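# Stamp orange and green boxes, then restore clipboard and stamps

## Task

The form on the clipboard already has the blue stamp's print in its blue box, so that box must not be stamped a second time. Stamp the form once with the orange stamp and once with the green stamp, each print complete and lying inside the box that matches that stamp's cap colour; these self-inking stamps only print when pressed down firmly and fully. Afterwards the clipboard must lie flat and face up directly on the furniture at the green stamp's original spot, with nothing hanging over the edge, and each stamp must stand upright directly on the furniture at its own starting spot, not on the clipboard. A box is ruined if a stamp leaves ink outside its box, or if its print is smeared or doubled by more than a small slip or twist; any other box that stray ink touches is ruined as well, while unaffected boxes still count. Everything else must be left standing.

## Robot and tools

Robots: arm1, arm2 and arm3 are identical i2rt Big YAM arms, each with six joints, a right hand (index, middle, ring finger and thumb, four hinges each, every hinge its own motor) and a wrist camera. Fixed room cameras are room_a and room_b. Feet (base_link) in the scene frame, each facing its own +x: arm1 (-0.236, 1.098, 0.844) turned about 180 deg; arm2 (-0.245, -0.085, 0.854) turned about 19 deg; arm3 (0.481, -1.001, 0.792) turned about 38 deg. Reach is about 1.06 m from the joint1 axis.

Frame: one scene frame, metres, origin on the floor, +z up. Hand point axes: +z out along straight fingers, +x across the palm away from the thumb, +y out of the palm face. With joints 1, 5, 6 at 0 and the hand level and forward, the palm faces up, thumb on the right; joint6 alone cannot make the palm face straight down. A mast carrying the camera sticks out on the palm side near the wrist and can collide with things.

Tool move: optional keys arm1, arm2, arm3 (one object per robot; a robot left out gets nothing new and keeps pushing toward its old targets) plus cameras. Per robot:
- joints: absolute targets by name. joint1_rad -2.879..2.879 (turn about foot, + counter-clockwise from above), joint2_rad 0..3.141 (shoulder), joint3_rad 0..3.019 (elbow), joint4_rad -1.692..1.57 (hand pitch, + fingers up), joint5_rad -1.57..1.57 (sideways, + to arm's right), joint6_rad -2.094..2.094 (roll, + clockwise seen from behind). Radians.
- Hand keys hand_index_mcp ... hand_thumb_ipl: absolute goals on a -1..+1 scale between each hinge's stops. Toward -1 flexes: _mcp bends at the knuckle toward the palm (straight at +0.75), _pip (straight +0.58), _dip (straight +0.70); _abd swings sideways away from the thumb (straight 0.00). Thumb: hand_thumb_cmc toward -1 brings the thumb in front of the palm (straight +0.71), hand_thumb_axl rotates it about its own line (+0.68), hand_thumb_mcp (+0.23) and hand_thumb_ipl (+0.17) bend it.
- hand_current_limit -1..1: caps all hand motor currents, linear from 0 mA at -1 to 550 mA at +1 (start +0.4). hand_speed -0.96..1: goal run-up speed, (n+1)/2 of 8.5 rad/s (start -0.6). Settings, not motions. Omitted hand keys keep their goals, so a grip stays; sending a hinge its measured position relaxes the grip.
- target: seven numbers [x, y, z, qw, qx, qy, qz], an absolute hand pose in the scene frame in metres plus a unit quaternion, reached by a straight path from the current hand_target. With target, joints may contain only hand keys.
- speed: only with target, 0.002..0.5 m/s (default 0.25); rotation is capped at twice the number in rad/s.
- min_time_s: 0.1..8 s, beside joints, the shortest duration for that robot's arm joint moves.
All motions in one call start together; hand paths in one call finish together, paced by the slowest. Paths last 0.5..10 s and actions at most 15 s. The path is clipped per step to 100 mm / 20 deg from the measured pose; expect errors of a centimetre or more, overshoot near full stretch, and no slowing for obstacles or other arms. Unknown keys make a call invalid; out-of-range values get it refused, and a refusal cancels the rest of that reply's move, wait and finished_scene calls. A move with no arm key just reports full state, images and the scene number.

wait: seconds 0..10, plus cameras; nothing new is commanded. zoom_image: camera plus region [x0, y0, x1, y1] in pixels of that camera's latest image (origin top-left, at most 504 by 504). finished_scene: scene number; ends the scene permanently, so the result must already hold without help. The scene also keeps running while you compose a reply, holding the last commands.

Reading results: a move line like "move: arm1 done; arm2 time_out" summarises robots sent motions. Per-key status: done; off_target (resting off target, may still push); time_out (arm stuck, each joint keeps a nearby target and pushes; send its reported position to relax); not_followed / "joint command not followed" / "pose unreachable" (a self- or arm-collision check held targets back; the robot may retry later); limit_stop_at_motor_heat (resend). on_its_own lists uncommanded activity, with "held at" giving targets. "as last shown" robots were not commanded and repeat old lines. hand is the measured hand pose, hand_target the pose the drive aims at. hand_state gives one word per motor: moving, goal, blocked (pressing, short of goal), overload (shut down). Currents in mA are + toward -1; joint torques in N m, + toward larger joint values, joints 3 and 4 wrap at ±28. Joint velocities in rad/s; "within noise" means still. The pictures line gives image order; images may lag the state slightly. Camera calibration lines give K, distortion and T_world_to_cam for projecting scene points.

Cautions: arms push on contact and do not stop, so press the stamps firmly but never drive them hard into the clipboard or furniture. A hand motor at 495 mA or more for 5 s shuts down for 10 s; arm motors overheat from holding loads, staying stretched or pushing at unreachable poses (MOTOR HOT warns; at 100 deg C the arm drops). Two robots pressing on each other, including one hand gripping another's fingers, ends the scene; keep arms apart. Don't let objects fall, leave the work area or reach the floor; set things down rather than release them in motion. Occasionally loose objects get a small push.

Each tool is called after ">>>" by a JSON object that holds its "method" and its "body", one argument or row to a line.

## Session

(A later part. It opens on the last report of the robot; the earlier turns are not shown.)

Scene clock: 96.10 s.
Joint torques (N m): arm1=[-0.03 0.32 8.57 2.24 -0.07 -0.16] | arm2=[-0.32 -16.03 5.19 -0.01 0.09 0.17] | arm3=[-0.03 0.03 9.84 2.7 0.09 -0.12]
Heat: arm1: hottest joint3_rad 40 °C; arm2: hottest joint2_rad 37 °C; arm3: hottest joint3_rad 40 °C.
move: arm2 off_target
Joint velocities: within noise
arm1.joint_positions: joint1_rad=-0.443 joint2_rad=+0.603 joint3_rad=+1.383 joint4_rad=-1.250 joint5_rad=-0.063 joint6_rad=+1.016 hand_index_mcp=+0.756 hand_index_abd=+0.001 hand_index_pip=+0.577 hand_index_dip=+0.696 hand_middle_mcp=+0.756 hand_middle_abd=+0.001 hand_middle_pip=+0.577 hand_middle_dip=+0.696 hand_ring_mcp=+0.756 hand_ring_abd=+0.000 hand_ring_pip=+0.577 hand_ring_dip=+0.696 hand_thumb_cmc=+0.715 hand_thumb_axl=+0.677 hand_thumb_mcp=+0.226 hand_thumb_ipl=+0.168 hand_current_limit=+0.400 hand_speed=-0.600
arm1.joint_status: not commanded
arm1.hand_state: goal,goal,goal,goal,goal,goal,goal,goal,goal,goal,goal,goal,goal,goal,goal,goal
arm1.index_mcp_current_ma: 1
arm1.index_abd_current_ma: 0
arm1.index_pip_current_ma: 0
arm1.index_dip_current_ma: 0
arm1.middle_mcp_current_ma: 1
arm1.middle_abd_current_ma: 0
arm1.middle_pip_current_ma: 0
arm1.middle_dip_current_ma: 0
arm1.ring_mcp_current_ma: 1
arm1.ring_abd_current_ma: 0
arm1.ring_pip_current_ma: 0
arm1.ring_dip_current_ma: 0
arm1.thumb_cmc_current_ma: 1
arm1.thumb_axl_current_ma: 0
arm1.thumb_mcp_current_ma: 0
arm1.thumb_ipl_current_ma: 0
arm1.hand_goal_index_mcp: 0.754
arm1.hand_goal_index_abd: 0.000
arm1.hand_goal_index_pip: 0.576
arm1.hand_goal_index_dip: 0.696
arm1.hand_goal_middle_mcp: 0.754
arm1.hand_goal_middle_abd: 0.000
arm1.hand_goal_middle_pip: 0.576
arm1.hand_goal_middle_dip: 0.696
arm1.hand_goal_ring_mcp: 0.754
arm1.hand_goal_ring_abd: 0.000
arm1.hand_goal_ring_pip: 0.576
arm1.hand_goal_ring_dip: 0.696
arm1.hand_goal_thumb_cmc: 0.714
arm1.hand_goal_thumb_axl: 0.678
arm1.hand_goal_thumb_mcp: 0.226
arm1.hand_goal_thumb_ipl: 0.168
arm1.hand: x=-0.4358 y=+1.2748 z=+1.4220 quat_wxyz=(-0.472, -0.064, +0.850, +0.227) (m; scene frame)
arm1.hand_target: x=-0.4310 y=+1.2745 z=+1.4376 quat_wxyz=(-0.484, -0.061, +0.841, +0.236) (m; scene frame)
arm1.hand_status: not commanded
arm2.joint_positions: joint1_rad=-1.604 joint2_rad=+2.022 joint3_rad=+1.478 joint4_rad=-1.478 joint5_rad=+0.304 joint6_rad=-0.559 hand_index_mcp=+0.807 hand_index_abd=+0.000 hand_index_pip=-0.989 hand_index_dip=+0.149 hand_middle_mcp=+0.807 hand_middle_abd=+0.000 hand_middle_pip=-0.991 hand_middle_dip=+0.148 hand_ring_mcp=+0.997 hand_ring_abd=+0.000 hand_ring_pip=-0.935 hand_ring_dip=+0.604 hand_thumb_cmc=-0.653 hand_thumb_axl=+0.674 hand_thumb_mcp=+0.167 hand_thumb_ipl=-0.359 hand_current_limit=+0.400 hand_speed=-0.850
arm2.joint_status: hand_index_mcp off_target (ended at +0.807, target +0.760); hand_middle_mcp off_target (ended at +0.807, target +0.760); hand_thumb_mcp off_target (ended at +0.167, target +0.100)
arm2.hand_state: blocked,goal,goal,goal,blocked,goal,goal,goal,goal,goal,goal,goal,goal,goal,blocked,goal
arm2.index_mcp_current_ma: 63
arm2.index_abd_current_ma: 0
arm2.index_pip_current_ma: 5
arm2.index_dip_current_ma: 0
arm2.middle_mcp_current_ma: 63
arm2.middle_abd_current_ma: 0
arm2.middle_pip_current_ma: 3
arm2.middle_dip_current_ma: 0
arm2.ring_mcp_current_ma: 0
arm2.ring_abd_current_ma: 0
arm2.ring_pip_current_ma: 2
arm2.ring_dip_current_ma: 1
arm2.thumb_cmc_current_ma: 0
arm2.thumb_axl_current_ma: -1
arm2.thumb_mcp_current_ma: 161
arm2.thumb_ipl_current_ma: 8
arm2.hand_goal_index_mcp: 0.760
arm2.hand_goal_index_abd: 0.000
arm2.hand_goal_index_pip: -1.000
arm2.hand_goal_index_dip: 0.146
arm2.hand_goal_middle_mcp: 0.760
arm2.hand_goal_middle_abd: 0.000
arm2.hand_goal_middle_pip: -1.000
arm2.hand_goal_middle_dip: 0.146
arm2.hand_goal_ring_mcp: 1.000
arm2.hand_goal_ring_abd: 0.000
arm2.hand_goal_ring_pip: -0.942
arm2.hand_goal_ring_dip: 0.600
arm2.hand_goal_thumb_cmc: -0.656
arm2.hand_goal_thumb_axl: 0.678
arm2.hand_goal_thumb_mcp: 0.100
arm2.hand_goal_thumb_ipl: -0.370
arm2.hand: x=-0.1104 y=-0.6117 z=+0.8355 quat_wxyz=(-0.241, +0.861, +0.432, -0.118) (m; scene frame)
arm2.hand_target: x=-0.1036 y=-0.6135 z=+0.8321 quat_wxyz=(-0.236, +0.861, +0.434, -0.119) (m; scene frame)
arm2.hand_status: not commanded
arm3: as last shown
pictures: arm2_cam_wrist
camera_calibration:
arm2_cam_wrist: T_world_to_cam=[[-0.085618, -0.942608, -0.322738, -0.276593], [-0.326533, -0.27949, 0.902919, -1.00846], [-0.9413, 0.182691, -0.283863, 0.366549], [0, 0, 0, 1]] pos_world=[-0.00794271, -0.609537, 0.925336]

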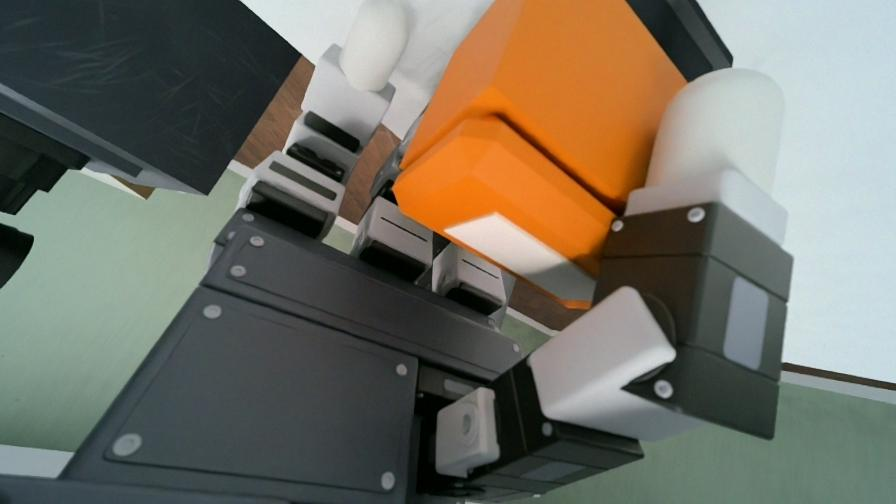

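>>> {"method": "move", "body": {
  "arm2": {"joints": {"hand_index_mcp": 0.70, "hand_middle_mcp": 0.70, "hand_thumb_mcp": 0.05}}
}}

>>> {"method": "move", "body": {
  "arm2": {"joints": {"hand_index_mcp": 0.65, "hand_middle_mcp": 0.65, "hand_thumb_mcp": 0.0}}
}}

>>> {"method": "move", "body": {
  "arm2": {"joints": {"joint2_rad": 1.90}, "min_time_s": 2},
  "cameras": ["arm2_cam_wrist", "room_a"]
}}

Scene clock: 98.10 s.
Joint torques (N m): arm1=[-0.03 0.32 8.57 2.24 -0.07 -0.16] | arm2=[-0.26 -15.79 5.29 0.01 0.11 0.16] | arm3=[-0.09 -0.38 10.14 2.43 0.18 -0.13]
Heat: arm1: hottest joint3_rad 40 °C; arm2: hottest joint2_rad 37 °C; arm3: hottest joint3_rad 40 °C.
move: arm2 off_target
Joint velocities: within noise
arm1, arm3: as last shown
arm2.joint_positions: joint1_rad=-1.604 joint2_rad=+2.022 joint3_rad=+1.477 joint4_rad=-1.478 joint5_rad=+0.304 joint6_rad=-0.557 hand_index_mcp=+0.791 hand_index_abd=+0.000 hand_index_pip=-0.981 hand_index_dip=+0.149 hand_middle_mcp=+0.791 hand_middle_abd=+0.000 hand_middle_pip=-0.985 hand_middle_dip=+0.148 hand_ring_mcp=+0.997 hand_ring_abd=+0.000 hand_ring_pip=-0.935 hand_ring_dip=+0.604 hand_thumb_cmc=-0.651 hand_thumb_axl=+0.669 hand_thumb_mcp=+0.165 hand_thumb_ipl=-0.349 hand_current_limit=+0.400 hand_speed=-0.850
arm2.joint_status: hand_index_mcp off_target (ended at +0.791, target +0.700); hand_middle_mcp off_target (ended at +0.791, target +0.700); hand_thumb_mcp off_target (ended at +0.165, target +0.050)
arm2.hand_state: blocked,goal,goal,goal,blocked,goal,goal,goal,goal,goal,goal,goal,goal,goal,blocked,blocked
arm2.index_mcp_current_ma: 194
arm2.index_abd_current_ma: 0
arm2.index_pip_current_ma: 12
arm2.index_dip_current_ma: 0
arm2.middle_mcp_current_ma: 197
arm2.middle_abd_current_ma: 0
arm2.middle_pip_current_ma: 9
arm2.middle_dip_current_ma: 0
arm2.ring_mcp_current_ma: 0
arm2.ring_abd_current_ma: 0
arm2.ring_pip_current_ma: 2
arm2.ring_dip_current_ma: 1
arm2.thumb_cmc_current_ma: 1
arm2.thumb_axl_current_ma: -5
arm2.thumb_mcp_current_ma: 385
arm2.thumb_ipl_current_ma: 25
arm2.hand_goal_index_mcp: 0.700
arm2.hand_goal_index_abd: 0.000
arm2.hand_goal_index_pip: -1.000
arm2.hand_goal_index_dip: 0.146
arm2.hand_goal_middle_mcp: 0.700
arm2.hand_goal_middle_abd: 0.000
arm2.hand_goal_middle_pip: -1.000
arm2.hand_goal_middle_dip: 0.146
arm2.hand_goal_ring_mcp: 1.000
arm2.hand_goal_ring_abd: 0.000
arm2.hand_goal_ring_pip: -0.942
arm2.hand_goal_ring_dip: 0.600
arm2.hand_goal_thumb_cmc: -0.656
arm2.hand_goal_thumb_axl: 0.678
arm2.hand_goal_thumb_mcp: 0.050
arm2.hand_goal_thumb_ipl: -0.370
arm2.hand: x=-0.1106 y=-0.6115 z=+0.8353 quat_wxyz=(-0.242, +0.861, +0.432, -0.118) (m; scene frame)
arm2.hand_target: x=-0.1036 y=-0.6135 z=+0.8321 quat_wxyz=(-0.236, +0.861, +0.434, -0.119) (m; scene frame)
arm2.hand_status: not commanded
pictures: none

Scene clock: 98.60 s.
Joint torques (N m): arm1=[-0.15 0.26 8.59 2.25 -0.07 -0.16] | arm2=[-0.32 -15.91 5.3 -0.03 0.11 0.14] | arm3=[-0.85 -0.15 9.92 2.44 0.16 -0.1]
Heat: arm1: hottest joint3_rad 40 °C; arm2: hottest joint2_rad 37 °C; arm3: hottest joint3_rad 40 °C.
move: arm2 off_target
Joint velocities: within noise
arm1, arm3: as last shown
arm2.joint_positions: joint1_rad=-1.604 joint2_rad=+2.022 joint3_rad=+1.477 joint4_rad=-1.478 joint5_rad=+0.304 joint6_rad=-0.556 hand_index_mcp=+0.775 hand_index_abd=+0.000 hand_index_pip=-0.973 hand_index_dip=+0.149 hand_middle_mcp=+0.777 hand_middle_abd=+0.000 hand_middle_pip=-0.977 hand_middle_dip=+0.148 hand_ring_mcp=+0.997 hand_ring_abd=+0.000 hand_ring_pip=-0.935 hand_ring_dip=+0.604 hand_thumb_cmc=-0.650 hand_thumb_axl=+0.665 hand_thumb_mcp=+0.165 hand_thumb_ipl=-0.341 hand_current_limit=+0.400 hand_speed=-0.850
arm2.joint_status: hand_index_mcp off_target (ended at +0.775, target +0.650); hand_middle_mcp off_target (ended at +0.777, target +0.650); hand_thumb_mcp off_target (ended at +0.165, target +0.000)
arm2.hand_state: blocked,goal,blocked,goal,blocked,goal,blocked,goal,goal,goal,goal,goal,goal,goal,blocked,blocked
arm2.index_mcp_current_ma: 338
arm2.index_abd_current_ma: 0
arm2.index_pip_current_ma: 22
arm2.index_dip_current_ma: 0
arm2.middle_mcp_current_ma: 347
arm2.middle_abd_current_ma: 0
arm2.middle_pip_current_ma: 16
arm2.middle_dip_current_ma: 0
arm2.ring_mcp_current_ma: 0
arm2.ring_abd_current_ma: 0
arm2.ring_pip_current_ma: 2
arm2.ring_dip_current_ma: 1
arm2.thumb_cmc_current_ma: 2
arm2.thumb_axl_current_ma: -9
arm2.thumb_mcp_current_ma: 385
arm2.thumb_ipl_current_ma: 42
arm2.hand_goal_index_mcp: 0.650
arm2.hand_goal_index_abd: 0.000
arm2.hand_goal_index_pip: -1.000
arm2.hand_goal_index_dip: 0.146
arm2.hand_goal_middle_mcp: 0.650
arm2.hand_goal_middle_abd: 0.000
arm2.hand_goal_middle_pip: -1.000
arm2.hand_goal_middle_dip: 0.146
arm2.hand_goal_ring_mcp: 1.000
arm2.hand_goal_ring_abd: 0.000
arm2.hand_goal_ring_pip: -0.942
arm2.hand_goal_ring_dip: 0.600
arm2.hand_goal_thumb_cmc: -0.656
arm2.hand_goal_thumb_axl: 0.678
arm2.hand_goal_thumb_mcp: 0.000
arm2.hand_goal_thumb_ipl: -0.370
arm2.hand: x=-0.1107 y=-0.6116 z=+0.8353 quat_wxyz=(-0.242, +0.861, +0.431, -0.118) (m; scene frame)
arm2.hand_target: x=-0.1036 y=-0.6135 z=+0.8321 quat_wxyz=(-0.236, +0.861, +0.434, -0.119) (m; scene frame)
arm2.hand_status: not commanded
pictures: none

Scene clock: 101.03 s.
Joint torques (N m): arm1=[0.09 0.32 8.58 2.25 -0.07 -0.16] | arm2=[-0.38 -18.37 5.94 0.18 0.12 0.13] | arm3=[-0.5 -0.21 9.95 2.39 0.17 -0.17]
Heat: arm1: hottest joint3_rad 40 °C; arm2: hottest joint2_rad 37 °C; arm3: hottest joint3_rad 40 °C.
move: arm2 done
Joint velocities: within noise
arm1, arm3: as last shown
arm2.joint_positions: joint1_rad=-1.604 joint2_rad=+1.930 joint3_rad=+1.475 joint4_rad=-1.478 joint5_rad=+0.304 joint6_rad=-0.556 hand_index_mcp=+0.740 hand_index_abd=+0.000 hand_index_pip=-0.971 hand_index_dip=+0.150 hand_middle_mcp=+0.730 hand_middle_abd=+0.000 hand_middle_pip=-0.976 hand_middle_dip=+0.149 hand_ring_mcp=+0.997 hand_ring_abd=+0.000 hand_ring_pip=-0.935 hand_ring_dip=+0.604 hand_thumb_cmc=-0.647 hand_thumb_axl=+0.676 hand_thumb_mcp=+0.162 hand_thumb_ipl=-0.335 hand_current_limit=+0.400 hand_speed=-0.850
arm2.joint_status: all done
arm2.hand_state: blocked,goal,blocked,goal,blocked,goal,blocked,goal,goal,goal,goal,goal,goal,goal,blocked,blocked
arm2.index_mcp_current_ma: 193
arm2.index_abd_current_ma: 0
arm2.index_pip_current_ma: 25
arm2.index_dip_current_ma: 1
arm2.middle_mcp_current_ma: 159
arm2.middle_abd_current_ma: 0
arm2.middle_pip_current_ma: 19
arm2.middle_dip_current_ma: 0
arm2.ring_mcp_current_ma: -1
arm2.ring_abd_current_ma: 0
arm2.ring_pip_current_ma: 2
arm2.ring_dip_current_ma: 1
arm2.thumb_cmc_current_ma: 3
arm2.thumb_axl_current_ma: 0
arm2.thumb_mcp_current_ma: 385
arm2.thumb_ipl_current_ma: 58
arm2.hand_goal_index_mcp: 0.650
arm2.hand_goal_index_abd: 0.000
arm2.hand_goal_index_pip: -1.000
arm2.hand_goal_index_dip: 0.146
arm2.hand_goal_middle_mcp: 0.650
arm2.hand_goal_middle_abd: 0.000
arm2.hand_goal_middle_pip: -1.000
arm2.hand_goal_middle_dip: 0.146
arm2.hand_goal_ring_mcp: 1.000
arm2.hand_goal_ring_abd: 0.000
arm2.hand_goal_ring_pip: -0.942
arm2.hand_goal_ring_dip: 0.600
arm2.hand_goal_thumb_cmc: -0.656
arm2.hand_goal_thumb_axl: 0.678
arm2.hand_goal_thumb_mcp: 0.000
arm2.hand_goal_thumb_ipl: -0.370
arm2.on_its_own: hand_index_mcp moved -0.035 toward your old target +0.650; hand_middle_mcp moved -0.047 toward your old target +0.650
arm2.hand: x=-0.1073 y=-0.6215 z=+0.8829 quat_wxyz=(-0.199, +0.872, +0.429, -0.125) (m; scene frame)
arm2.hand_target: x=-0.0987 y=-0.6278 z=+0.9005 quat_wxyz=(-0.175, +0.876, +0.430, -0.128) (m; scene frame)
arm2.hand_status: not commanded
pictures: arm2_cam_wrist, room_a
camera_calibration:
arm2_cam_wrist: T_world_to_cam=[[-0.0808289, -0.966768, -0.24254, -0.355613], [-0.350558, -0.200215, 0.914889, -1.01687], [-0.933046, 0.158974, -0.322726, 0.405085], [0, 0, 0, 1]] pos_world=[-0.00725381, -0.611786, 0.974807]

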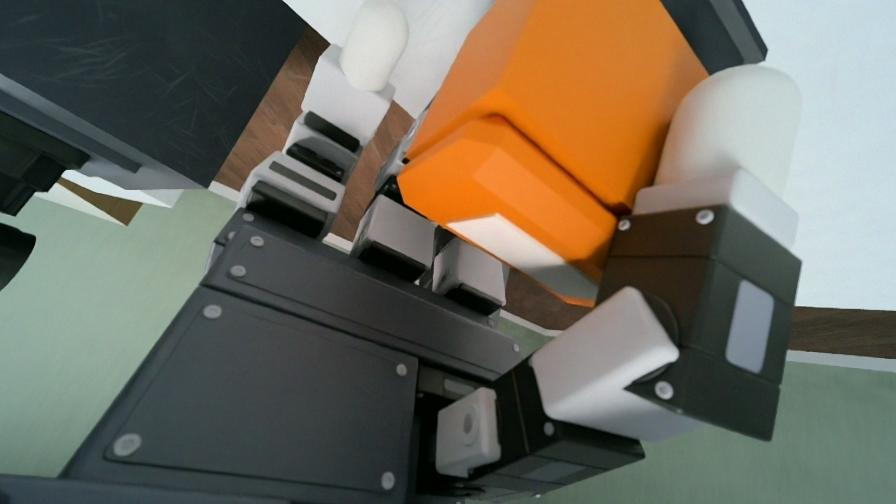

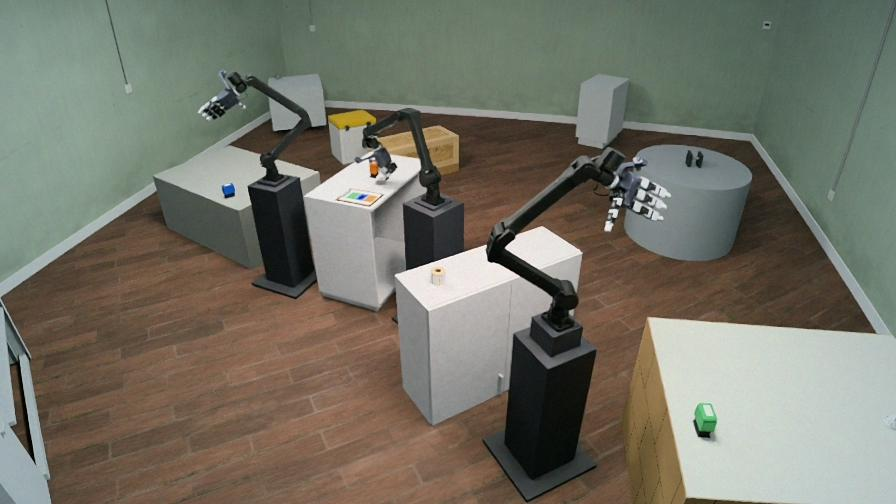

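>>> {"method": "move", "body": {
  "arm2": {"joints": {"joint2_rad": 1.75, "hand_index_mcp": 0.60, "hand_middle_mcp": 0.60}, "min_time_s": 2}
}}

>>> {"method": "move", "body": {
  "arm2": {"target": [0.0106, -0.4097, 0.97, 0.2501, -0.9020, -0.3391, 0.0940], "speed": 0.12},
  "cameras": ["arm2_cam_wrist", "room_a"]
}}

Scene clock: 110.00 s.
Joint torques (N m): arm1=[-0.09 0.38 8.61 2.25 -0.07 -0.16] | arm2=[-0.44 -17.03 6.57 0.53 0.14 0.17] | arm3=[0.56 -0.21 10.06 2.48 0.13 -0.13]
Heat: arm1: hottest joint3_rad 40 °C; arm2: hottest joint2_rad 38 °C; arm3: hottest joint3_rad 40 °C.
move: arm2 off_target
Joint velocities: within noise
arm1, arm3: as last shown
arm2.joint_positions: joint1_rad=-1.604 joint2_rad=+1.779 joint3_rad=+1.475 joint4_rad=-1.478 joint5_rad=+0.304 joint6_rad=-0.556 hand_index_mcp=+0.724 hand_index_abd=+0.000 hand_index_pip=-0.961 hand_index_dip=+0.153 hand_middle_mcp=+0.717 hand_middle_abd=+0.000 hand_middle_pip=-0.969 hand_middle_dip=+0.152 hand_ring_mcp=+0.997 hand_ring_abd=+0.000 hand_ring_pip=-0.935 hand_ring_dip=+0.604 hand_thumb_cmc=-0.647 hand_thumb_axl=+0.676 hand_thumb_mcp=+0.162 hand_thumb_ipl=-0.329 hand_current_limit=+0.400 hand_speed=-0.850
arm2.joint_status: hand_index_mcp off_target (ended at +0.724, target +0.600); hand_middle_mcp off_target (ended at +0.717, target +0.600); the others done
arm2.hand_state: blocked,goal,blocked,goal,blocked,goal,blocked,goal,goal,goal,goal,goal,goal,goal,blocked,blocked
arm2.index_mcp_current_ma: 331
arm2.index_abd_current_ma: 0
arm2.index_pip_current_ma: 41
arm2.index_dip_current_ma: 3
arm2.middle_mcp_current_ma: 301
arm2.middle_abd_current_ma: 0
arm2.middle_pip_current_ma: 28
arm2.middle_dip_current_ma: 2
arm2.ring_mcp_current_ma: -1
arm2.ring_abd_current_ma: 0
arm2.ring_pip_current_ma: 2
arm2.ring_dip_current_ma: 1
arm2.thumb_cmc_current_ma: 3
arm2.thumb_axl_current_ma: 0
arm2.thumb_mcp_current_ma: 385
arm2.thumb_ipl_current_ma: 75
arm2.hand_goal_index_mcp: 0.600
arm2.hand_goal_index_abd: 0.000
arm2.hand_goal_index_pip: -1.000
arm2.hand_goal_index_dip: 0.146
arm2.hand_goal_middle_mcp: 0.600
arm2.hand_goal_middle_abd: 0.000
arm2.hand_goal_middle_pip: -1.000
arm2.hand_goal_middle_dip: 0.146
arm2.hand_goal_ring_mcp: 1.000
arm2.hand_goal_ring_abd: 0.000
arm2.hand_goal_ring_pip: -0.942
arm2.hand_goal_ring_dip: 0.600
arm2.hand_goal_thumb_cmc: -0.656
arm2.hand_goal_thumb_axl: 0.678
arm2.hand_goal_thumb_mcp: 0.000
arm2.hand_goal_thumb_ipl: -0.370
arm2.hand: x=-0.1044 y=-0.6304 z=+0.9638 quat_wxyz=(-0.126, +0.887, +0.423, -0.136) (m; scene frame)
arm2.hand_target: x=-0.0966 y=-0.6340 z=+0.9818 quat_wxyz=(-0.102, +0.889, +0.424, -0.139) (m; scene frame)
arm2.hand_status: not commanded
pictures: none

Scene clock: 112.97 s.
Joint torques (N m): arm1=[0.03 0.32 8.57 2.24 -0.07 -0.16] | arm2=[-0.56 -13.22 5.79 -1.4 -0.12 0.21] | arm3=[-0.62 0.15 9.96 2.52 0.16 -0.13]
Heat: arm1: hottest joint3_rad 40 °C; arm2: hottest joint2_rad 38 °C; arm3: hottest joint3_rad 40 °C.
move: arm2 off_target
Joint velocities: within noise
arm1, arm3: as last shown
arm2.joint_positions: joint1_rad=-1.187 joint2_rad=+1.603 joint3_rad=+1.220 joint4_rad=-1.679 joint5_rad=+0.004 joint6_rad=-0.005 hand_index_mcp=+0.724 hand_index_abd=+0.000 hand_index_pip=-0.961 hand_index_dip=+0.154 hand_middle_mcp=+0.717 hand_middle_abd=+0.000 hand_middle_pip=-0.969 hand_middle_dip=+0.152 hand_ring_mcp=+0.997 hand_ring_abd=+0.000 hand_ring_pip=-0.935 hand_ring_dip=+0.604 hand_thumb_cmc=-0.647 hand_thumb_axl=+0.676 hand_thumb_mcp=+0.162 hand_thumb_ipl=-0.329 hand_current_limit=+0.400 hand_speed=-0.850
arm2.joint_status: not commanded
arm2.hand_state: blocked,goal,blocked,goal,blocked,goal,blocked,goal,goal,goal,goal,goal,goal,goal,blocked,blocked
arm2.index_mcp_current_ma: 329
arm2.index_abd_current_ma: 0
arm2.index_pip_current_ma: 41
arm2.index_dip_current_ma: 3
arm2.middle_mcp_current_ma: 300
arm2.middle_abd_current_ma: 0
arm2.middle_pip_current_ma: 28
arm2.middle_dip_current_ma: 2
arm2.ring_mcp_current_ma: -1
arm2.ring_abd_current_ma: 0
arm2.ring_pip_current_ma: 2
arm2.ring_dip_current_ma: 1
arm2.thumb_cmc_current_ma: 3
arm2.thumb_axl_current_ma: 0
arm2.thumb_mcp_current_ma: 385
arm2.thumb_ipl_current_ma: 75
arm2.hand_goal_index_mcp: 0.600
arm2.hand_goal_index_abd: 0.000
arm2.hand_goal_index_pip: -1.000
arm2.hand_goal_index_dip: 0.146
arm2.hand_goal_middle_mcp: 0.600
arm2.hand_goal_middle_abd: 0.000
arm2.hand_goal_middle_pip: -1.000
arm2.hand_goal_middle_dip: 0.146
arm2.hand_goal_ring_mcp: 1.000
arm2.hand_goal_ring_abd: 0.000
arm2.hand_goal_ring_pip: -0.942
arm2.hand_goal_ring_dip: 0.600
arm2.hand_goal_thumb_cmc: -0.656
arm2.hand_goal_thumb_axl: 0.678
arm2.hand_goal_thumb_mcp: 0.000
arm2.hand_goal_thumb_ipl: -0.370
arm2.hand: x=+0.0106 y=-0.4133 z=+0.9571 quat_wxyz=(-0.231, +0.906, +0.343, -0.087) (m; scene frame)
arm2.hand_target: x=+0.0104 y=-0.4096 z=+0.9688 quat_wxyz=(-0.225, +0.908, +0.342, -0.086) (m; scene frame)
arm2.hand_status: off_target (0.013 m and 2.5 deg from the pose sent, 0.249 m and 18.0 deg at the start; a joint's target at an end of its range on 43 of 89 steps)
pictures: arm2_cam_wrist, room_a
camera_calibration:
arm2_cam_wrist: T_world_to_cam=[[-0.267771, -0.91711, -0.295308, -0.0537535], [-0.400099, -0.172981, 0.899999, -0.975715], [-0.876481, 0.359146, -0.320616, 0.586096], [0, 0, 0, 1]] pos_world=[0.108926, -0.428572, 1.05018]

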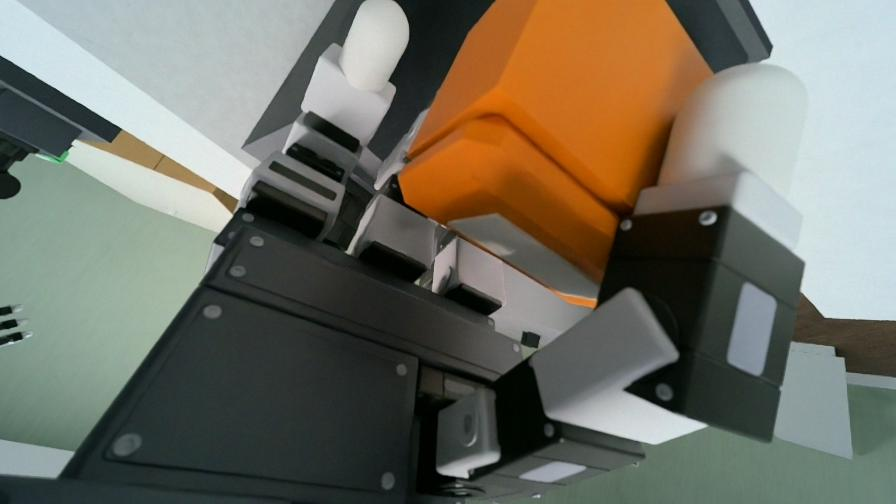

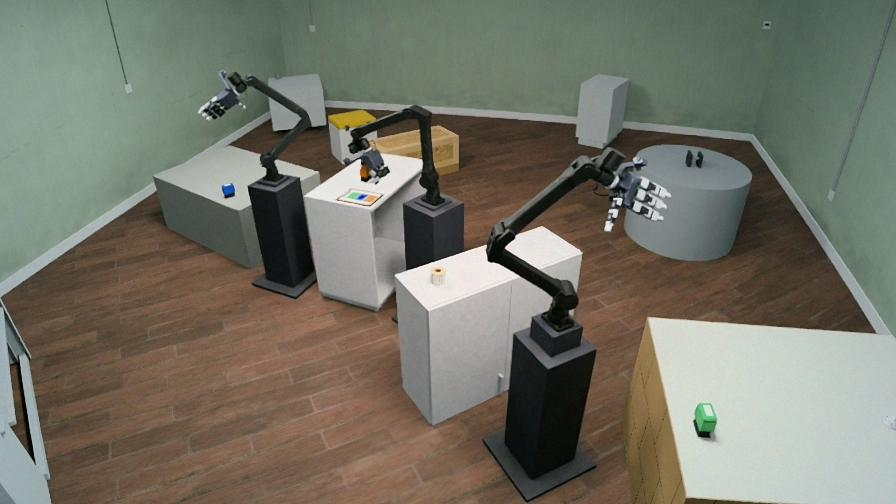

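>>> {"method": "move", "body": {
  "arm3": {"joints": {"joint1_rad": 1.0}},
  "arm2": {"target": [0.0106, -0.4097, 0.92, 0.2501, -0.9020, -0.3391, 0.0940], "speed": 0.08},
  "cameras": ["arm2_cam_wrist", "arm3_cam_wrist"]
}}

Scene clock: 117.70 s.
Joint torques (N m): arm1=[-0.03 0.38 8.58 2.22 -0.07 -0.16] | arm2=[-0.79 -11.34 5.48 -0.32 -0.14 0.2] | arm3=[0.85 0.44 9.95 2.5 0.22 -0.13]
Heat: arm1: hottest joint3_rad 41 °C; arm2: hottest joint2_rad 38 °C; arm3: hottest joint3_rad 40 °C.
move: arm2 done; arm3 done
Joint velocities: within noise
arm1: as last shown
arm2.joint_positions: joint1_rad=-1.187 joint2_rad=+1.669 joint3_rad=+1.183 joint4_rad=-1.638 joint5_rad=+0.002 joint6_rad=-0.004 hand_index_mcp=+0.723 hand_index_abd=+0.000 hand_index_pip=-0.961 hand_index_dip=+0.154 hand_middle_mcp=+0.716 hand_middle_abd=+0.000 hand_middle_pip=-0.969 hand_middle_dip=+0.152 hand_ring_mcp=+0.997 hand_ring_abd=+0.000 hand_ring_pip=-0.935 hand_ring_dip=+0.604 hand_thumb_cmc=-0.647 hand_thumb_axl=+0.676 hand_thumb_mcp=+0.162 hand_thumb_ipl=-0.329 hand_current_limit=+0.400 hand_speed=-0.850
arm2.joint_status: not commanded
arm2.hand_state: blocked,goal,blocked,goal,blocked,goal,blocked,goal,goal,goal,goal,goal,goal,goal,blocked,blocked
arm2.index_mcp_current_ma: 326
arm2.index_abd_current_ma: 0
arm2.index_pip_current_ma: 42
arm2.index_dip_current_ma: 3
arm2.middle_mcp_current_ma: 297
arm2.middle_abd_current_ma: 0
arm2.middle_pip_current_ma: 29
arm2.middle_dip_current_ma: 2
arm2.ring_mcp_current_ma: -1
arm2.ring_abd_current_ma: 0
arm2.ring_pip_current_ma: 2
arm2.ring_dip_current_ma: 1
arm2.thumb_cmc_current_ma: 3
arm2.thumb_axl_current_ma: 0
arm2.thumb_mcp_current_ma: 385
arm2.thumb_ipl_current_ma: 76
arm2.hand_goal_index_mcp: 0.600
arm2.hand_goal_index_abd: 0.000
arm2.hand_goal_index_pip: -1.000
arm2.hand_goal_index_dip: 0.146
arm2.hand_goal_middle_mcp: 0.600
arm2.hand_goal_middle_abd: 0.000
arm2.hand_goal_middle_pip: -1.000
arm2.hand_goal_middle_dip: 0.146
arm2.hand_goal_ring_mcp: 1.000
arm2.hand_goal_ring_abd: 0.000
arm2.hand_goal_ring_pip: -0.942
arm2.hand_goal_ring_dip: 0.600
arm2.hand_goal_thumb_cmc: -0.656
arm2.hand_goal_thumb_axl: 0.678
arm2.hand_goal_thumb_mcp: 0.000
arm2.hand_goal_thumb_ipl: -0.370
arm2.hand: x=+0.0059 y=-0.4073 z=+0.9189 quat_wxyz=(-0.258, +0.899, +0.340, -0.096) (m; scene frame)
arm2.hand_target: x=+0.0106 y=-0.4097 z=+0.9200 quat_wxyz=(-0.250, +0.902, +0.339, -0.094) (m; scene frame)
arm2.hand_status: done (0.005 m and 1.0 deg from the pose sent, 0.037 m and 2.5 deg at the start)
arm3.joint_positions: joint1_rad=+0.990 joint2_rad=+0.632 joint3_rad=+1.361 joint4_rad=-1.266 joint5_rad=+0.116 joint6_rad=+0.997 hand_index_mcp=+0.756 hand_index_abd=+0.000 hand_index_pip=+0.577 hand_index_dip=+0.696 hand_middle_mcp=+0.756 hand_middle_abd=+0.000 hand_middle_pip=+0.577 hand_middle_dip=+0.696 hand_ring_mcp=+0.757 hand_ring_abd=+0.000 hand_ring_pip=+0.577 hand_ring_dip=+0.696 hand_thumb_cmc=+0.716 hand_thumb_axl=+0.677 hand_thumb_mcp=+0.226 hand_thumb_ipl=+0.168 hand_current_limit=+0.400 hand_speed=-0.600
arm3.joint_status: all done
arm3.hand_state: goal,goal,goal,goal,goal,goal,goal,goal,goal,goal,goal,goal,goal,goal,goal,goal
arm3.index_mcp_current_ma: 0
arm3.index_abd_current_ma: 0
arm3.index_pip_current_ma: 0
arm3.index_dip_current_ma: 0
arm3.middle_mcp_current_ma: 0
arm3.middle_abd_current_ma: 0
arm3.middle_pip_current_ma: 0
arm3.middle_dip_current_ma: 0
arm3.ring_mcp_current_ma: 1
arm3.ring_abd_current_ma: 0
arm3.ring_pip_current_ma: 0
arm3.ring_dip_current_ma: 0
arm3.thumb_cmc_current_ma: 0
arm3.thumb_axl_current_ma: 0
arm3.thumb_mcp_current_ma: 0
arm3.thumb_ipl_current_ma: 0
arm3.hand_goal_index_mcp: 0.754
arm3.hand_goal_index_abd: 0.000
arm3.hand_goal_index_pip: 0.576
arm3.hand_goal_index_dip: 0.696
arm3.hand_goal_middle_mcp: 0.754
arm3.hand_goal_middle_abd: 0.000
arm3.hand_goal_middle_pip: 0.576
arm3.hand_goal_middle_dip: 0.696
arm3.hand_goal_ring_mcp: 0.754
arm3.hand_goal_ring_abd: 0.000
arm3.hand_goal_ring_pip: 0.576
arm3.hand_goal_ring_dip: 0.696
arm3.hand_goal_thumb_cmc: 0.714
arm3.hand_goal_thumb_axl: 0.678
arm3.hand_goal_thumb_mcp: 0.226
arm3.hand_goal_thumb_ipl: 0.168
arm3.hand: x=+0.5601 y=-0.7338 z=+1.3578 quat_wxyz=(-0.211, +0.406, +0.768, +0.448) (m; scene frame)
arm3.hand_target: x=+0.5580 y=-0.7360 z=+1.3674 quat_wxyz=(-0.218, +0.401, +0.765, +0.455) (m; scene frame)
arm3.hand_status: not commanded
pictures: arm2_cam_wrist, arm3_cam_wrist
camera_calibration:
arm2_cam_wrist: T_world_to_cam=[[-0.280961, -0.902236, -0.327155, -0.0252696], [-0.365749, -0.2145, 0.905659, -0.964489], [-0.887293, 0.374111, -0.269726, 0.526898], [0, 0, 0, 1]] pos_world=[0.107652, -0.426801, 1.00735]
arm3_cam_wrist: T_world_to_cam=[[0.9693, -0.173657, -0.17407, -0.402137], [-0.204367, -0.962638, -0.177655, -0.403639], [-0.136715, 0.207775, -0.968576, 1.66743], [0, 0, 0, 1]] pos_world=[0.535264, -0.804842, 1.47332]

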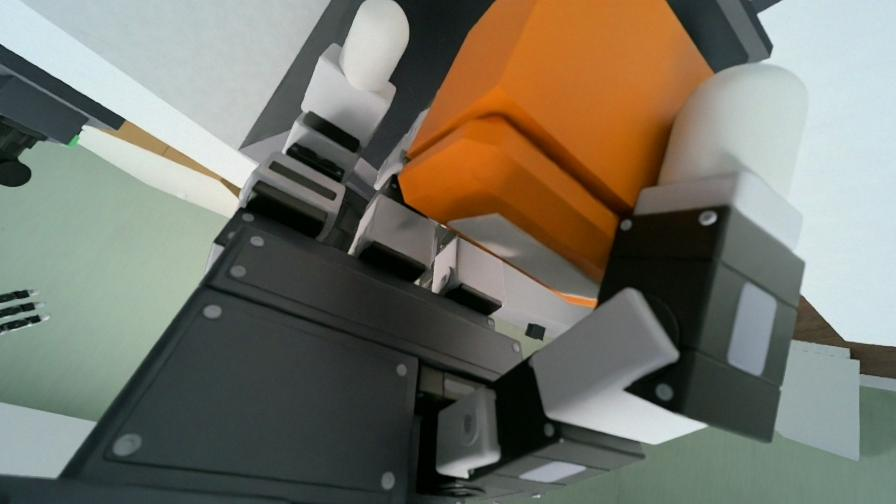

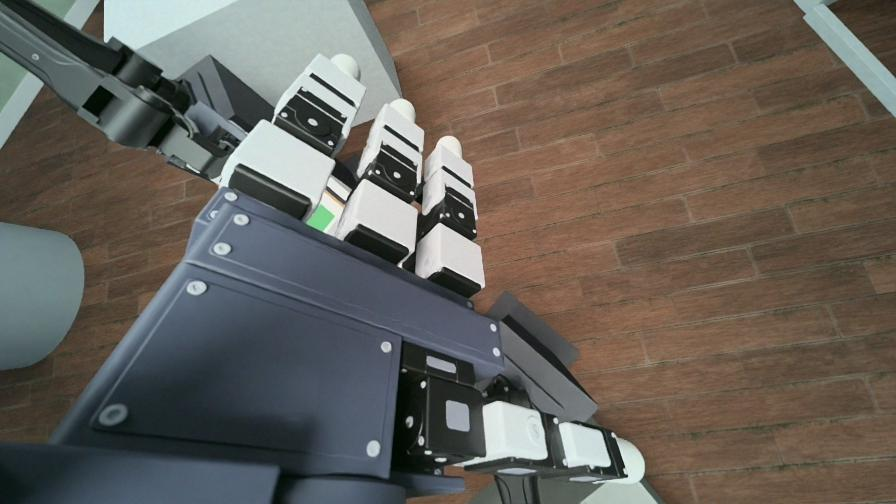

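>>> {"method": "move", "body": {
  "arm3": {"joints": {"joint1_rad": 2.3}},
  "cameras": ["arm3_cam_wrist"]
}}

Scene clock: 121.60 s.
Joint torques (N m): arm1=[-0.03 0.32 8.58 2.25 -0.07 -0.16] | arm2=[-0.79 -11.52 5.52 -0.27 -0.13 0.19] | arm3=[1.26 -0.03 10.1 2.59 0.24 -0.16]
Heat: arm1: hottest joint3_rad 41 °C; arm2: hottest joint2_rad 38 °C; arm3: hottest joint3_rad 40 °C.
move: arm3 done
Joint velocities: within noise
arm1, arm2: as last shown
arm3.joint_positions: joint1_rad=+2.290 joint2_rad=+0.632 joint3_rad=+1.361 joint4_rad=-1.266 joint5_rad=+0.116 joint6_rad=+0.997 hand_index_mcp=+0.756 hand_index_abd=+0.000 hand_index_pip=+0.577 hand_index_dip=+0.696 hand_middle_mcp=+0.757 hand_middle_abd=+0.000 hand_middle_pip=+0.577 hand_middle_dip=+0.696 hand_ring_mcp=+0.757 hand_ring_abd=+0.000 hand_ring_pip=+0.577 hand_ring_dip=+0.696 hand_thumb_cmc=+0.716 hand_thumb_axl=+0.677 hand_thumb_mcp=+0.226 hand_thumb_ipl=+0.168 hand_current_limit=+0.400 hand_speed=-0.600
arm3.joint_status: all done
arm3.hand_state: goal,goal,goal,goal,goal,goal,goal,goal,goal,goal,goal,goal,goal,goal,goal,goal
arm3.index_mcp_current_ma: 0
arm3.index_abd_current_ma: 0
arm3.index_pip_current_ma: 0
arm3.index_dip_current_ma: 0
arm3.middle_mcp_current_ma: 1
arm3.middle_abd_current_ma: 0
arm3.middle_pip_current_ma: 0
arm3.middle_dip_current_ma: 0
arm3.ring_mcp_current_ma: 1
arm3.ring_abd_current_ma: 0
arm3.ring_pip_current_ma: 0
arm3.ring_dip_current_ma: 0
arm3.thumb_cmc_current_ma: 0
arm3.thumb_axl_current_ma: 0
arm3.thumb_mcp_current_ma: 0
arm3.thumb_ipl_current_ma: 0
arm3.hand_goal_index_mcp: 0.754
arm3.hand_goal_index_abd: 0.000
arm3.hand_goal_index_pip: 0.576
arm3.hand_goal_index_dip: 0.696
arm3.hand_goal_middle_mcp: 0.754
arm3.hand_goal_middle_abd: 0.000
arm3.hand_goal_middle_pip: 0.576
arm3.hand_goal_middle_dip: 0.696
arm3.hand_goal_ring_mcp: 0.754
arm3.hand_goal_ring_abd: 0.000
arm3.hand_goal_ring_pip: 0.576
arm3.hand_goal_ring_dip: 0.696
arm3.hand_goal_thumb_cmc: 0.714
arm3.hand_goal_thumb_axl: 0.678
arm3.hand_goal_thumb_mcp: 0.226
arm3.hand_goal_thumb_ipl: 0.168
arm3.hand: x=+0.2443 y=-0.8522 z=+1.3572 quat_wxyz=(-0.439, -0.142, +0.857, +0.228) (m; scene frame)
arm3.hand_target: x=+0.2459 y=-0.8548 z=+1.3669 quat_wxyz=(-0.449, -0.144, +0.852, +0.230) (m; scene frame)
arm3.hand_status: not commanded
pictures: arm3_cam_wrist
camera_calibration:
arm3_cam_wrist: T_world_to_cam=[[0.426763, 0.887213, -0.175293, 0.921547], [0.873063, -0.454732, -0.176009, -0.414838], [-0.235869, -0.0779281, -0.968655, 1.4292], [0, 0, 0, 1]] pos_world=[0.306001, -0.894873, 1.47293]

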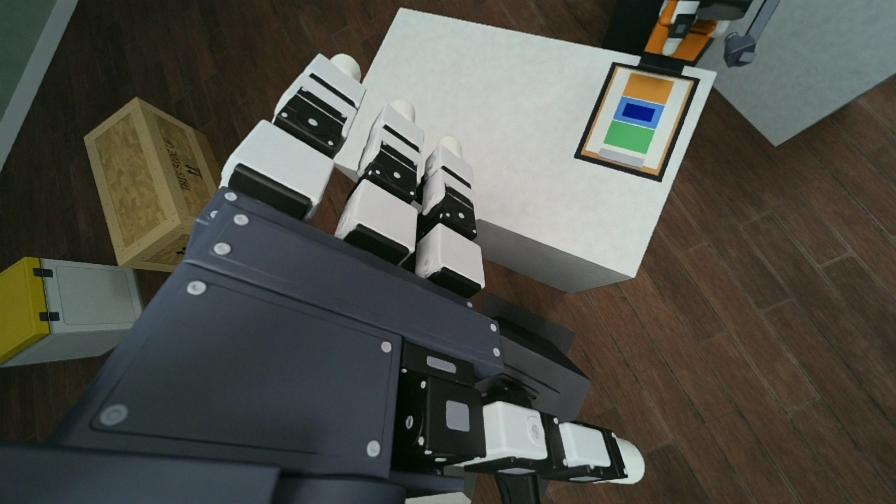

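>>> {"method": "zoom_image", "body": {
  "camera": "arm3_cam_wrist",
  "region": [560, 0, 760, 200]
}}

Scaled by 2.520 from the camera's 896x504 image, which has a finer 1280x720 frame.

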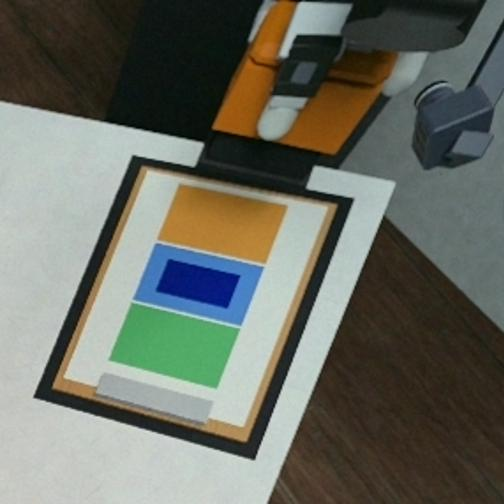

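>>> {"method": "move", "body": {
  "arm2": {"target": [0.0106, -0.4080, 0.868, 0.2501, -0.9020, -0.3391, 0.0940], "speed": 0.08},
  "cameras": ["arm2_cam_wrist", "arm3_cam_wrist"]
}}

>>> {"method": "zoom_image", "body": {
  "camera": "arm3_cam_wrist",
  "region": [560, 0, 760, 200]
}}

Scene clock: 131.83 s.
Joint torques (N m): arm1=[0.03 0.32 8.57 2.24 -0.07 -0.15] | arm2=[-0.67 -11.46 4.85 -0.32 -0.14 0.21] | arm3=[0.44 -0.21 9.85 2.3 0.22 -0.11]
Heat: arm1: hottest joint3_rad 41 °C; arm2: hottest joint2_rad 38 °C; arm3: hottest joint3_rad 40 °C.
move: arm2 done
Joint velocities: within noise
arm1.joint_positions: joint1_rad=-0.443 joint2_rad=+0.603 joint3_rad=+1.383 joint4_rad=-1.250 joint5_rad=-0.063 joint6_rad=+1.016 hand_index_mcp=+0.756 hand_index_abd=+0.001 hand_index_pip=+0.577 hand_index_dip=+0.696 hand_middle_mcp=+0.756 hand_middle_abd=+0.001 hand_middle_pip=+0.577 hand_middle_dip=+0.696 hand_ring_mcp=+0.756 hand_ring_abd=+0.000 hand_ring_pip=+0.577 hand_ring_dip=+0.696 hand_thumb_cmc=+0.715 hand_thumb_axl=+0.677 hand_thumb_mcp=+0.226 hand_thumb_ipl=+0.168 hand_current_limit=+0.400 hand_speed=-0.600
arm1.joint_status: not commanded
arm1.hand_state: goal,goal,goal,goal,goal,goal,goal,goal,goal,goal,goal,goal,goal,goal,goal,goal
arm1.index_mcp_current_ma: 1
arm1.index_abd_current_ma: 0
arm1.index_pip_current_ma: 0
arm1.index_dip_current_ma: 0
arm1.middle_mcp_current_ma: 1
arm1.middle_abd_current_ma: 0
arm1.middle_pip_current_ma: 0
arm1.middle_dip_current_ma: 0
arm1.ring_mcp_current_ma: 1
arm1.ring_abd_current_ma: 0
arm1.ring_pip_current_ma: 0
arm1.ring_dip_current_ma: 0
arm1.thumb_cmc_current_ma: 1
arm1.thumb_axl_current_ma: 0
arm1.thumb_mcp_current_ma: 0
arm1.thumb_ipl_current_ma: 0
arm1.hand_goal_index_mcp: 0.754
arm1.hand_goal_index_abd: 0.000
arm1.hand_goal_index_pip: 0.576
arm1.hand_goal_index_dip: 0.696
arm1.hand_goal_middle_mcp: 0.754
arm1.hand_goal_middle_abd: 0.000
arm1.hand_goal_middle_pip: 0.576
arm1.hand_goal_middle_dip: 0.696
arm1.hand_goal_ring_mcp: 0.754
arm1.hand_goal_ring_abd: 0.000
arm1.hand_goal_ring_pip: 0.576
arm1.hand_goal_ring_dip: 0.696
arm1.hand_goal_thumb_cmc: 0.714
arm1.hand_goal_thumb_axl: 0.678
arm1.hand_goal_thumb_mcp: 0.226
arm1.hand_goal_thumb_ipl: 0.168
arm1.hand: x=-0.4358 y=+1.2748 z=+1.4220 quat_wxyz=(-0.472, -0.064, +0.850, +0.227) (m; scene frame)
arm1.hand_target: x=-0.4310 y=+1.2745 z=+1.4376 quat_wxyz=(-0.484, -0.061, +0.841, +0.236) (m; scene frame)
arm1.hand_status: not commanded
arm2.joint_positions: joint1_rad=-1.187 joint2_rad=+1.736 joint3_rad=+1.121 joint4_rad=-1.503 joint5_rad=+0.001 joint6_rad=-0.004 hand_index_mcp=+0.723 hand_index_abd=+0.000 hand_index_pip=-0.961 hand_index_dip=+0.154 hand_middle_mcp=+0.716 hand_middle_abd=+0.000 hand_middle_pip=-0.969 hand_middle_dip=+0.152 hand_ring_mcp=+0.997 hand_ring_abd=+0.000 hand_ring_pip=-0.935 hand_ring_dip=+0.604 hand_thumb_cmc=-0.647 hand_thumb_axl=+0.676 hand_thumb_mcp=+0.162 hand_thumb_ipl=-0.329 hand_current_limit=+0.400 hand_speed=-0.850
arm2.joint_status: not commanded
arm2.hand_state: blocked,goal,blocked,goal,blocked,goal,blocked,goal,goal,goal,goal,goal,goal,goal,blocked,blocked
arm2.index_mcp_current_ma: 326
arm2.index_abd_current_ma: 0
arm2.index_pip_current_ma: 42
arm2.index_dip_current_ma: 3
arm2.middle_mcp_current_ma: 297
arm2.middle_abd_current_ma: 0
arm2.middle_pip_current_ma: 29
arm2.middle_dip_current_ma: 2
arm2.ring_mcp_current_ma: -1
arm2.ring_abd_current_ma: 0
arm2.ring_pip_current_ma: 2
arm2.ring_dip_current_ma: 1
arm2.thumb_cmc_current_ma: 3
arm2.thumb_axl_current_ma: 0
arm2.thumb_mcp_current_ma: 385
arm2.thumb_ipl_current_ma: 77
arm2.hand_goal_index_mcp: 0.600
arm2.hand_goal_index_abd: 0.000
arm2.hand_goal_index_pip: -1.000
arm2.hand_goal_index_dip: 0.146
arm2.hand_goal_middle_mcp: 0.600
arm2.hand_goal_middle_abd: 0.000
arm2.hand_goal_middle_pip: -1.000
arm2.hand_goal_middle_dip: 0.146
arm2.hand_goal_ring_mcp: 1.000
arm2.hand_goal_ring_abd: 0.000
arm2.hand_goal_ring_pip: -0.942
arm2.hand_goal_ring_dip: 0.600
arm2.hand_goal_thumb_cmc: -0.656
arm2.hand_goal_thumb_axl: 0.678
arm2.hand_goal_thumb_mcp: 0.000
arm2.hand_goal_thumb_ipl: -0.370
arm2.hand: x=+0.0059 y=-0.4070 z=+0.8687 quat_wxyz=(-0.256, +0.900, +0.340, -0.095) (m; scene frame)
arm2.hand_target: x=+0.0106 y=-0.4080 z=+0.8681 quat_wxyz=(-0.250, +0.902, +0.339, -0.094) (m; scene frame)
arm2.hand_status: done (0.005 m and 0.7 deg from the pose sent, 0.051 m and 1.0 deg at the start)
arm3: as last shown
pictures: arm2_cam_wrist, arm3_cam_wrist
camera_calibration:
arm2_cam_wrist: T_world_to_cam=[[-0.280496, -0.903124, -0.3251, -0.0435916], [-0.369634, -0.210943, 0.904917, -0.916742], [-0.885829, 0.373993, -0.274656, 0.517522], [0, 0, 0, 1]] pos_world=[0.107351, -0.426299, 0.957544]
arm3_cam_wrist: T_world_to_cam=[[0.426763, 0.887213, -0.175293, 0.921547], [0.873063, -0.454732, -0.176009, -0.414838], [-0.235869, -0.0779281, -0.968655, 1.4292], [0, 0, 0, 1]] pos_world=[0.306001, -0.894873, 1.47293]

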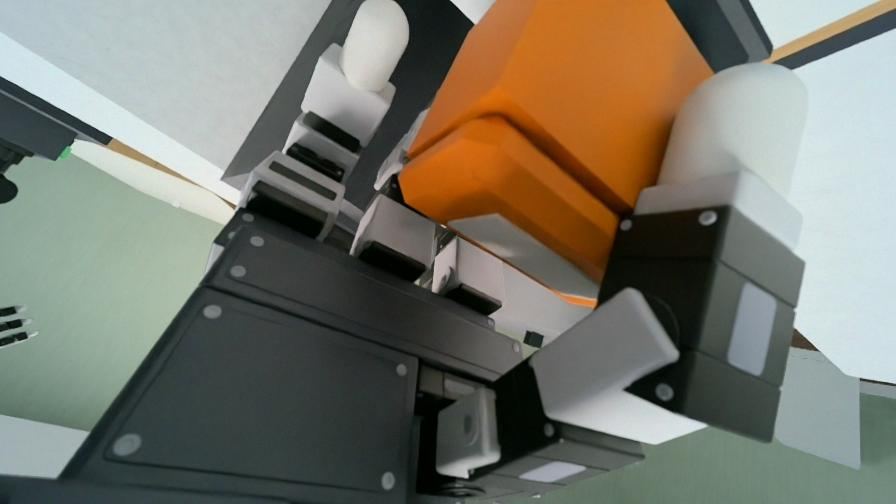

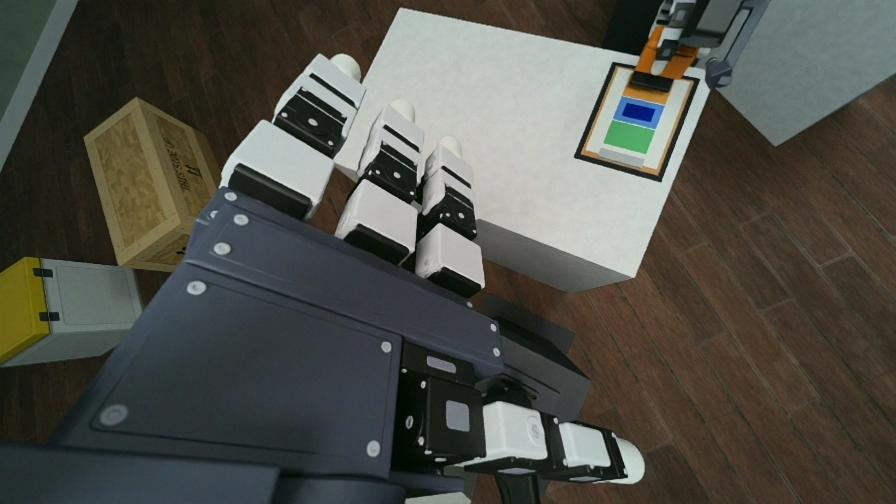

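Scaled by 2.520 from the camera's 896x504 image, which has a finer 1280x720 frame.

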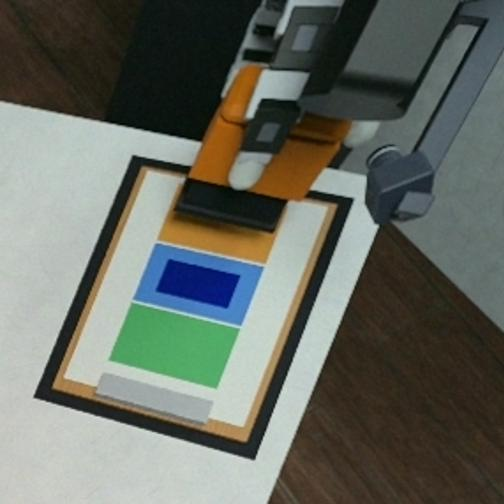

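>>> {"method": "move", "body": {
  "arm2": {"target": [0.0125, -0.4080, 0.846, 0.2501, -0.9020, -0.3391, 0.0940], "speed": 0.05},
  "cameras": ["arm3_cam_wrist"]
}}

>>> {"method": "zoom_image", "body": {
  "camera": "arm3_cam_wrist",
  "region": [600, 30, 720, 150]
}}

Scene clock: 135.70 s.
Joint torques (N m): arm1=[-0.03 0.32 8.58 2.24 -0.07 -0.16] | arm2=[-0.32 -11.4 4.6 -0.35 -0.13 0.21] | arm3=[1.44 0.03 10.1 2.44 0.24 -0.13]
Heat: arm1: hottest joint3_rad 41 °C; arm2: hottest joint2_rad 38 °C; arm3: hottest joint3_rad 40 °C.
move: arm2 done
Joint velocities: within noise
arm1, arm3: as last shown
arm2.joint_positions: joint1_rad=-1.186 joint2_rad=+1.774 joint3_rad=+1.105 joint4_rad=-1.449 joint5_rad=-0.001 joint6_rad=-0.001 hand_index_mcp=+0.723 hand_index_abd=+0.000 hand_index_pip=-0.961 hand_index_dip=+0.154 hand_middle_mcp=+0.716 hand_middle_abd=+0.000 hand_middle_pip=-0.969 hand_middle_dip=+0.152 hand_ring_mcp=+0.997 hand_ring_abd=+0.000 hand_ring_pip=-0.935 hand_ring_dip=+0.604 hand_thumb_cmc=-0.647 hand_thumb_axl=+0.676 hand_thumb_mcp=+0.162 hand_thumb_ipl=-0.329 hand_current_limit=+0.400 hand_speed=-0.850
arm2.joint_status: not commanded
arm2.hand_state: blocked,goal,blocked,goal,blocked,goal,blocked,goal,goal,goal,goal,goal,goal,goal,blocked,blocked
arm2.index_mcp_current_ma: 326
arm2.index_abd_current_ma: 0
arm2.index_pip_current_ma: 42
arm2.index_dip_current_ma: 3
arm2.middle_mcp_current_ma: 297
arm2.middle_abd_current_ma: 0
arm2.middle_pip_current_ma: 29
arm2.middle_dip_current_ma: 2
arm2.ring_mcp_current_ma: -1
arm2.ring_abd_current_ma: 0
arm2.ring_pip_current_ma: 2
arm2.ring_dip_current_ma: 1
arm2.thumb_cmc_current_ma: 3
arm2.thumb_axl_current_ma: 0
arm2.thumb_mcp_current_ma: 385
arm2.thumb_ipl_current_ma: 77
arm2.hand_goal_index_mcp: 0.600
arm2.hand_goal_index_abd: 0.000
arm2.hand_goal_index_pip: -1.000
arm2.hand_goal_index_dip: 0.146
arm2.hand_goal_middle_mcp: 0.600
arm2.hand_goal_middle_abd: 0.000
arm2.hand_goal_middle_pip: -1.000
arm2.hand_goal_middle_dip: 0.146
arm2.hand_goal_ring_mcp: 1.000
arm2.hand_goal_ring_abd: 0.000
arm2.hand_goal_ring_pip: -0.942
arm2.hand_goal_ring_dip: 0.600
arm2.hand_goal_thumb_cmc: -0.656
arm2.hand_goal_thumb_axl: 0.678
arm2.hand_goal_thumb_mcp: 0.000
arm2.hand_goal_thumb_ipl: -0.370
arm2.hand: x=+0.0072 y=-0.4076 z=+0.8469 quat_wxyz=(-0.256, +0.900, +0.339, -0.095) (m; scene frame)
arm2.hand_target: x=+0.0124 y=-0.4079 z=+0.8460 quat_wxyz=(-0.250, +0.902, +0.339, -0.094) (m; scene frame)
arm2.hand_status: done (0.005 m and 0.7 deg from the pose sent, 0.024 m and 0.7 deg at the start)
pictures: arm3_cam_wrist
camera_calibration:
arm3_cam_wrist: T_world_to_cam=[[0.426763, 0.887213, -0.175293, 0.921547], [0.873063, -0.454732, -0.176009, -0.414838], [-0.235869, -0.0779281, -0.968655, 1.4292], [0, 0, 0, 1]] pos_world=[0.306001, -0.894873, 1.47293]

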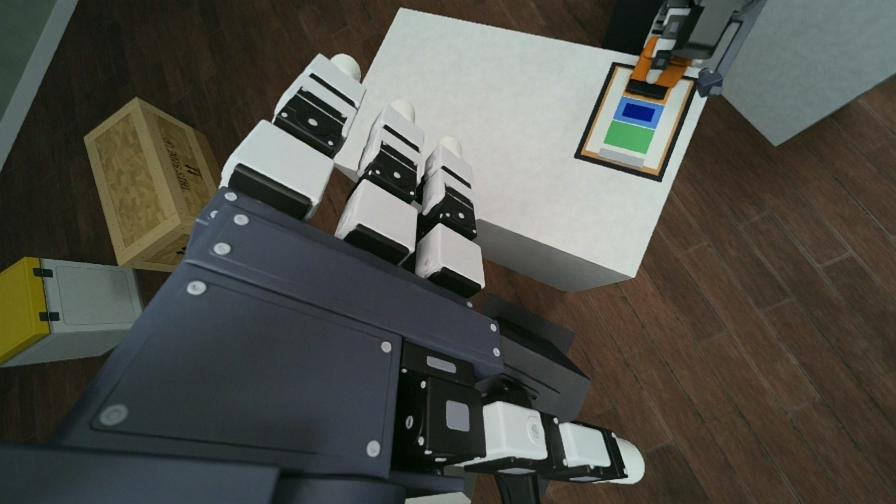

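Scaled by 4.200 from the camera's 896x504 image, which has a finer 1280x720 frame.

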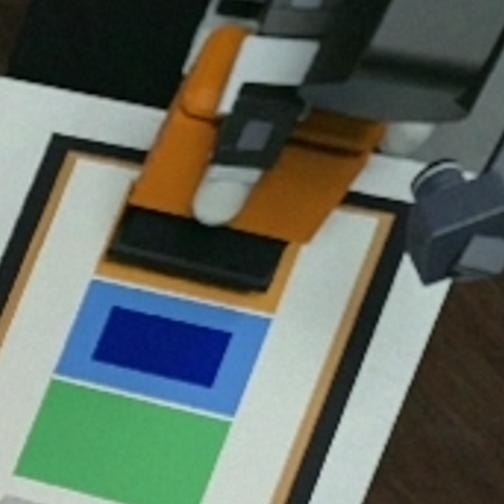

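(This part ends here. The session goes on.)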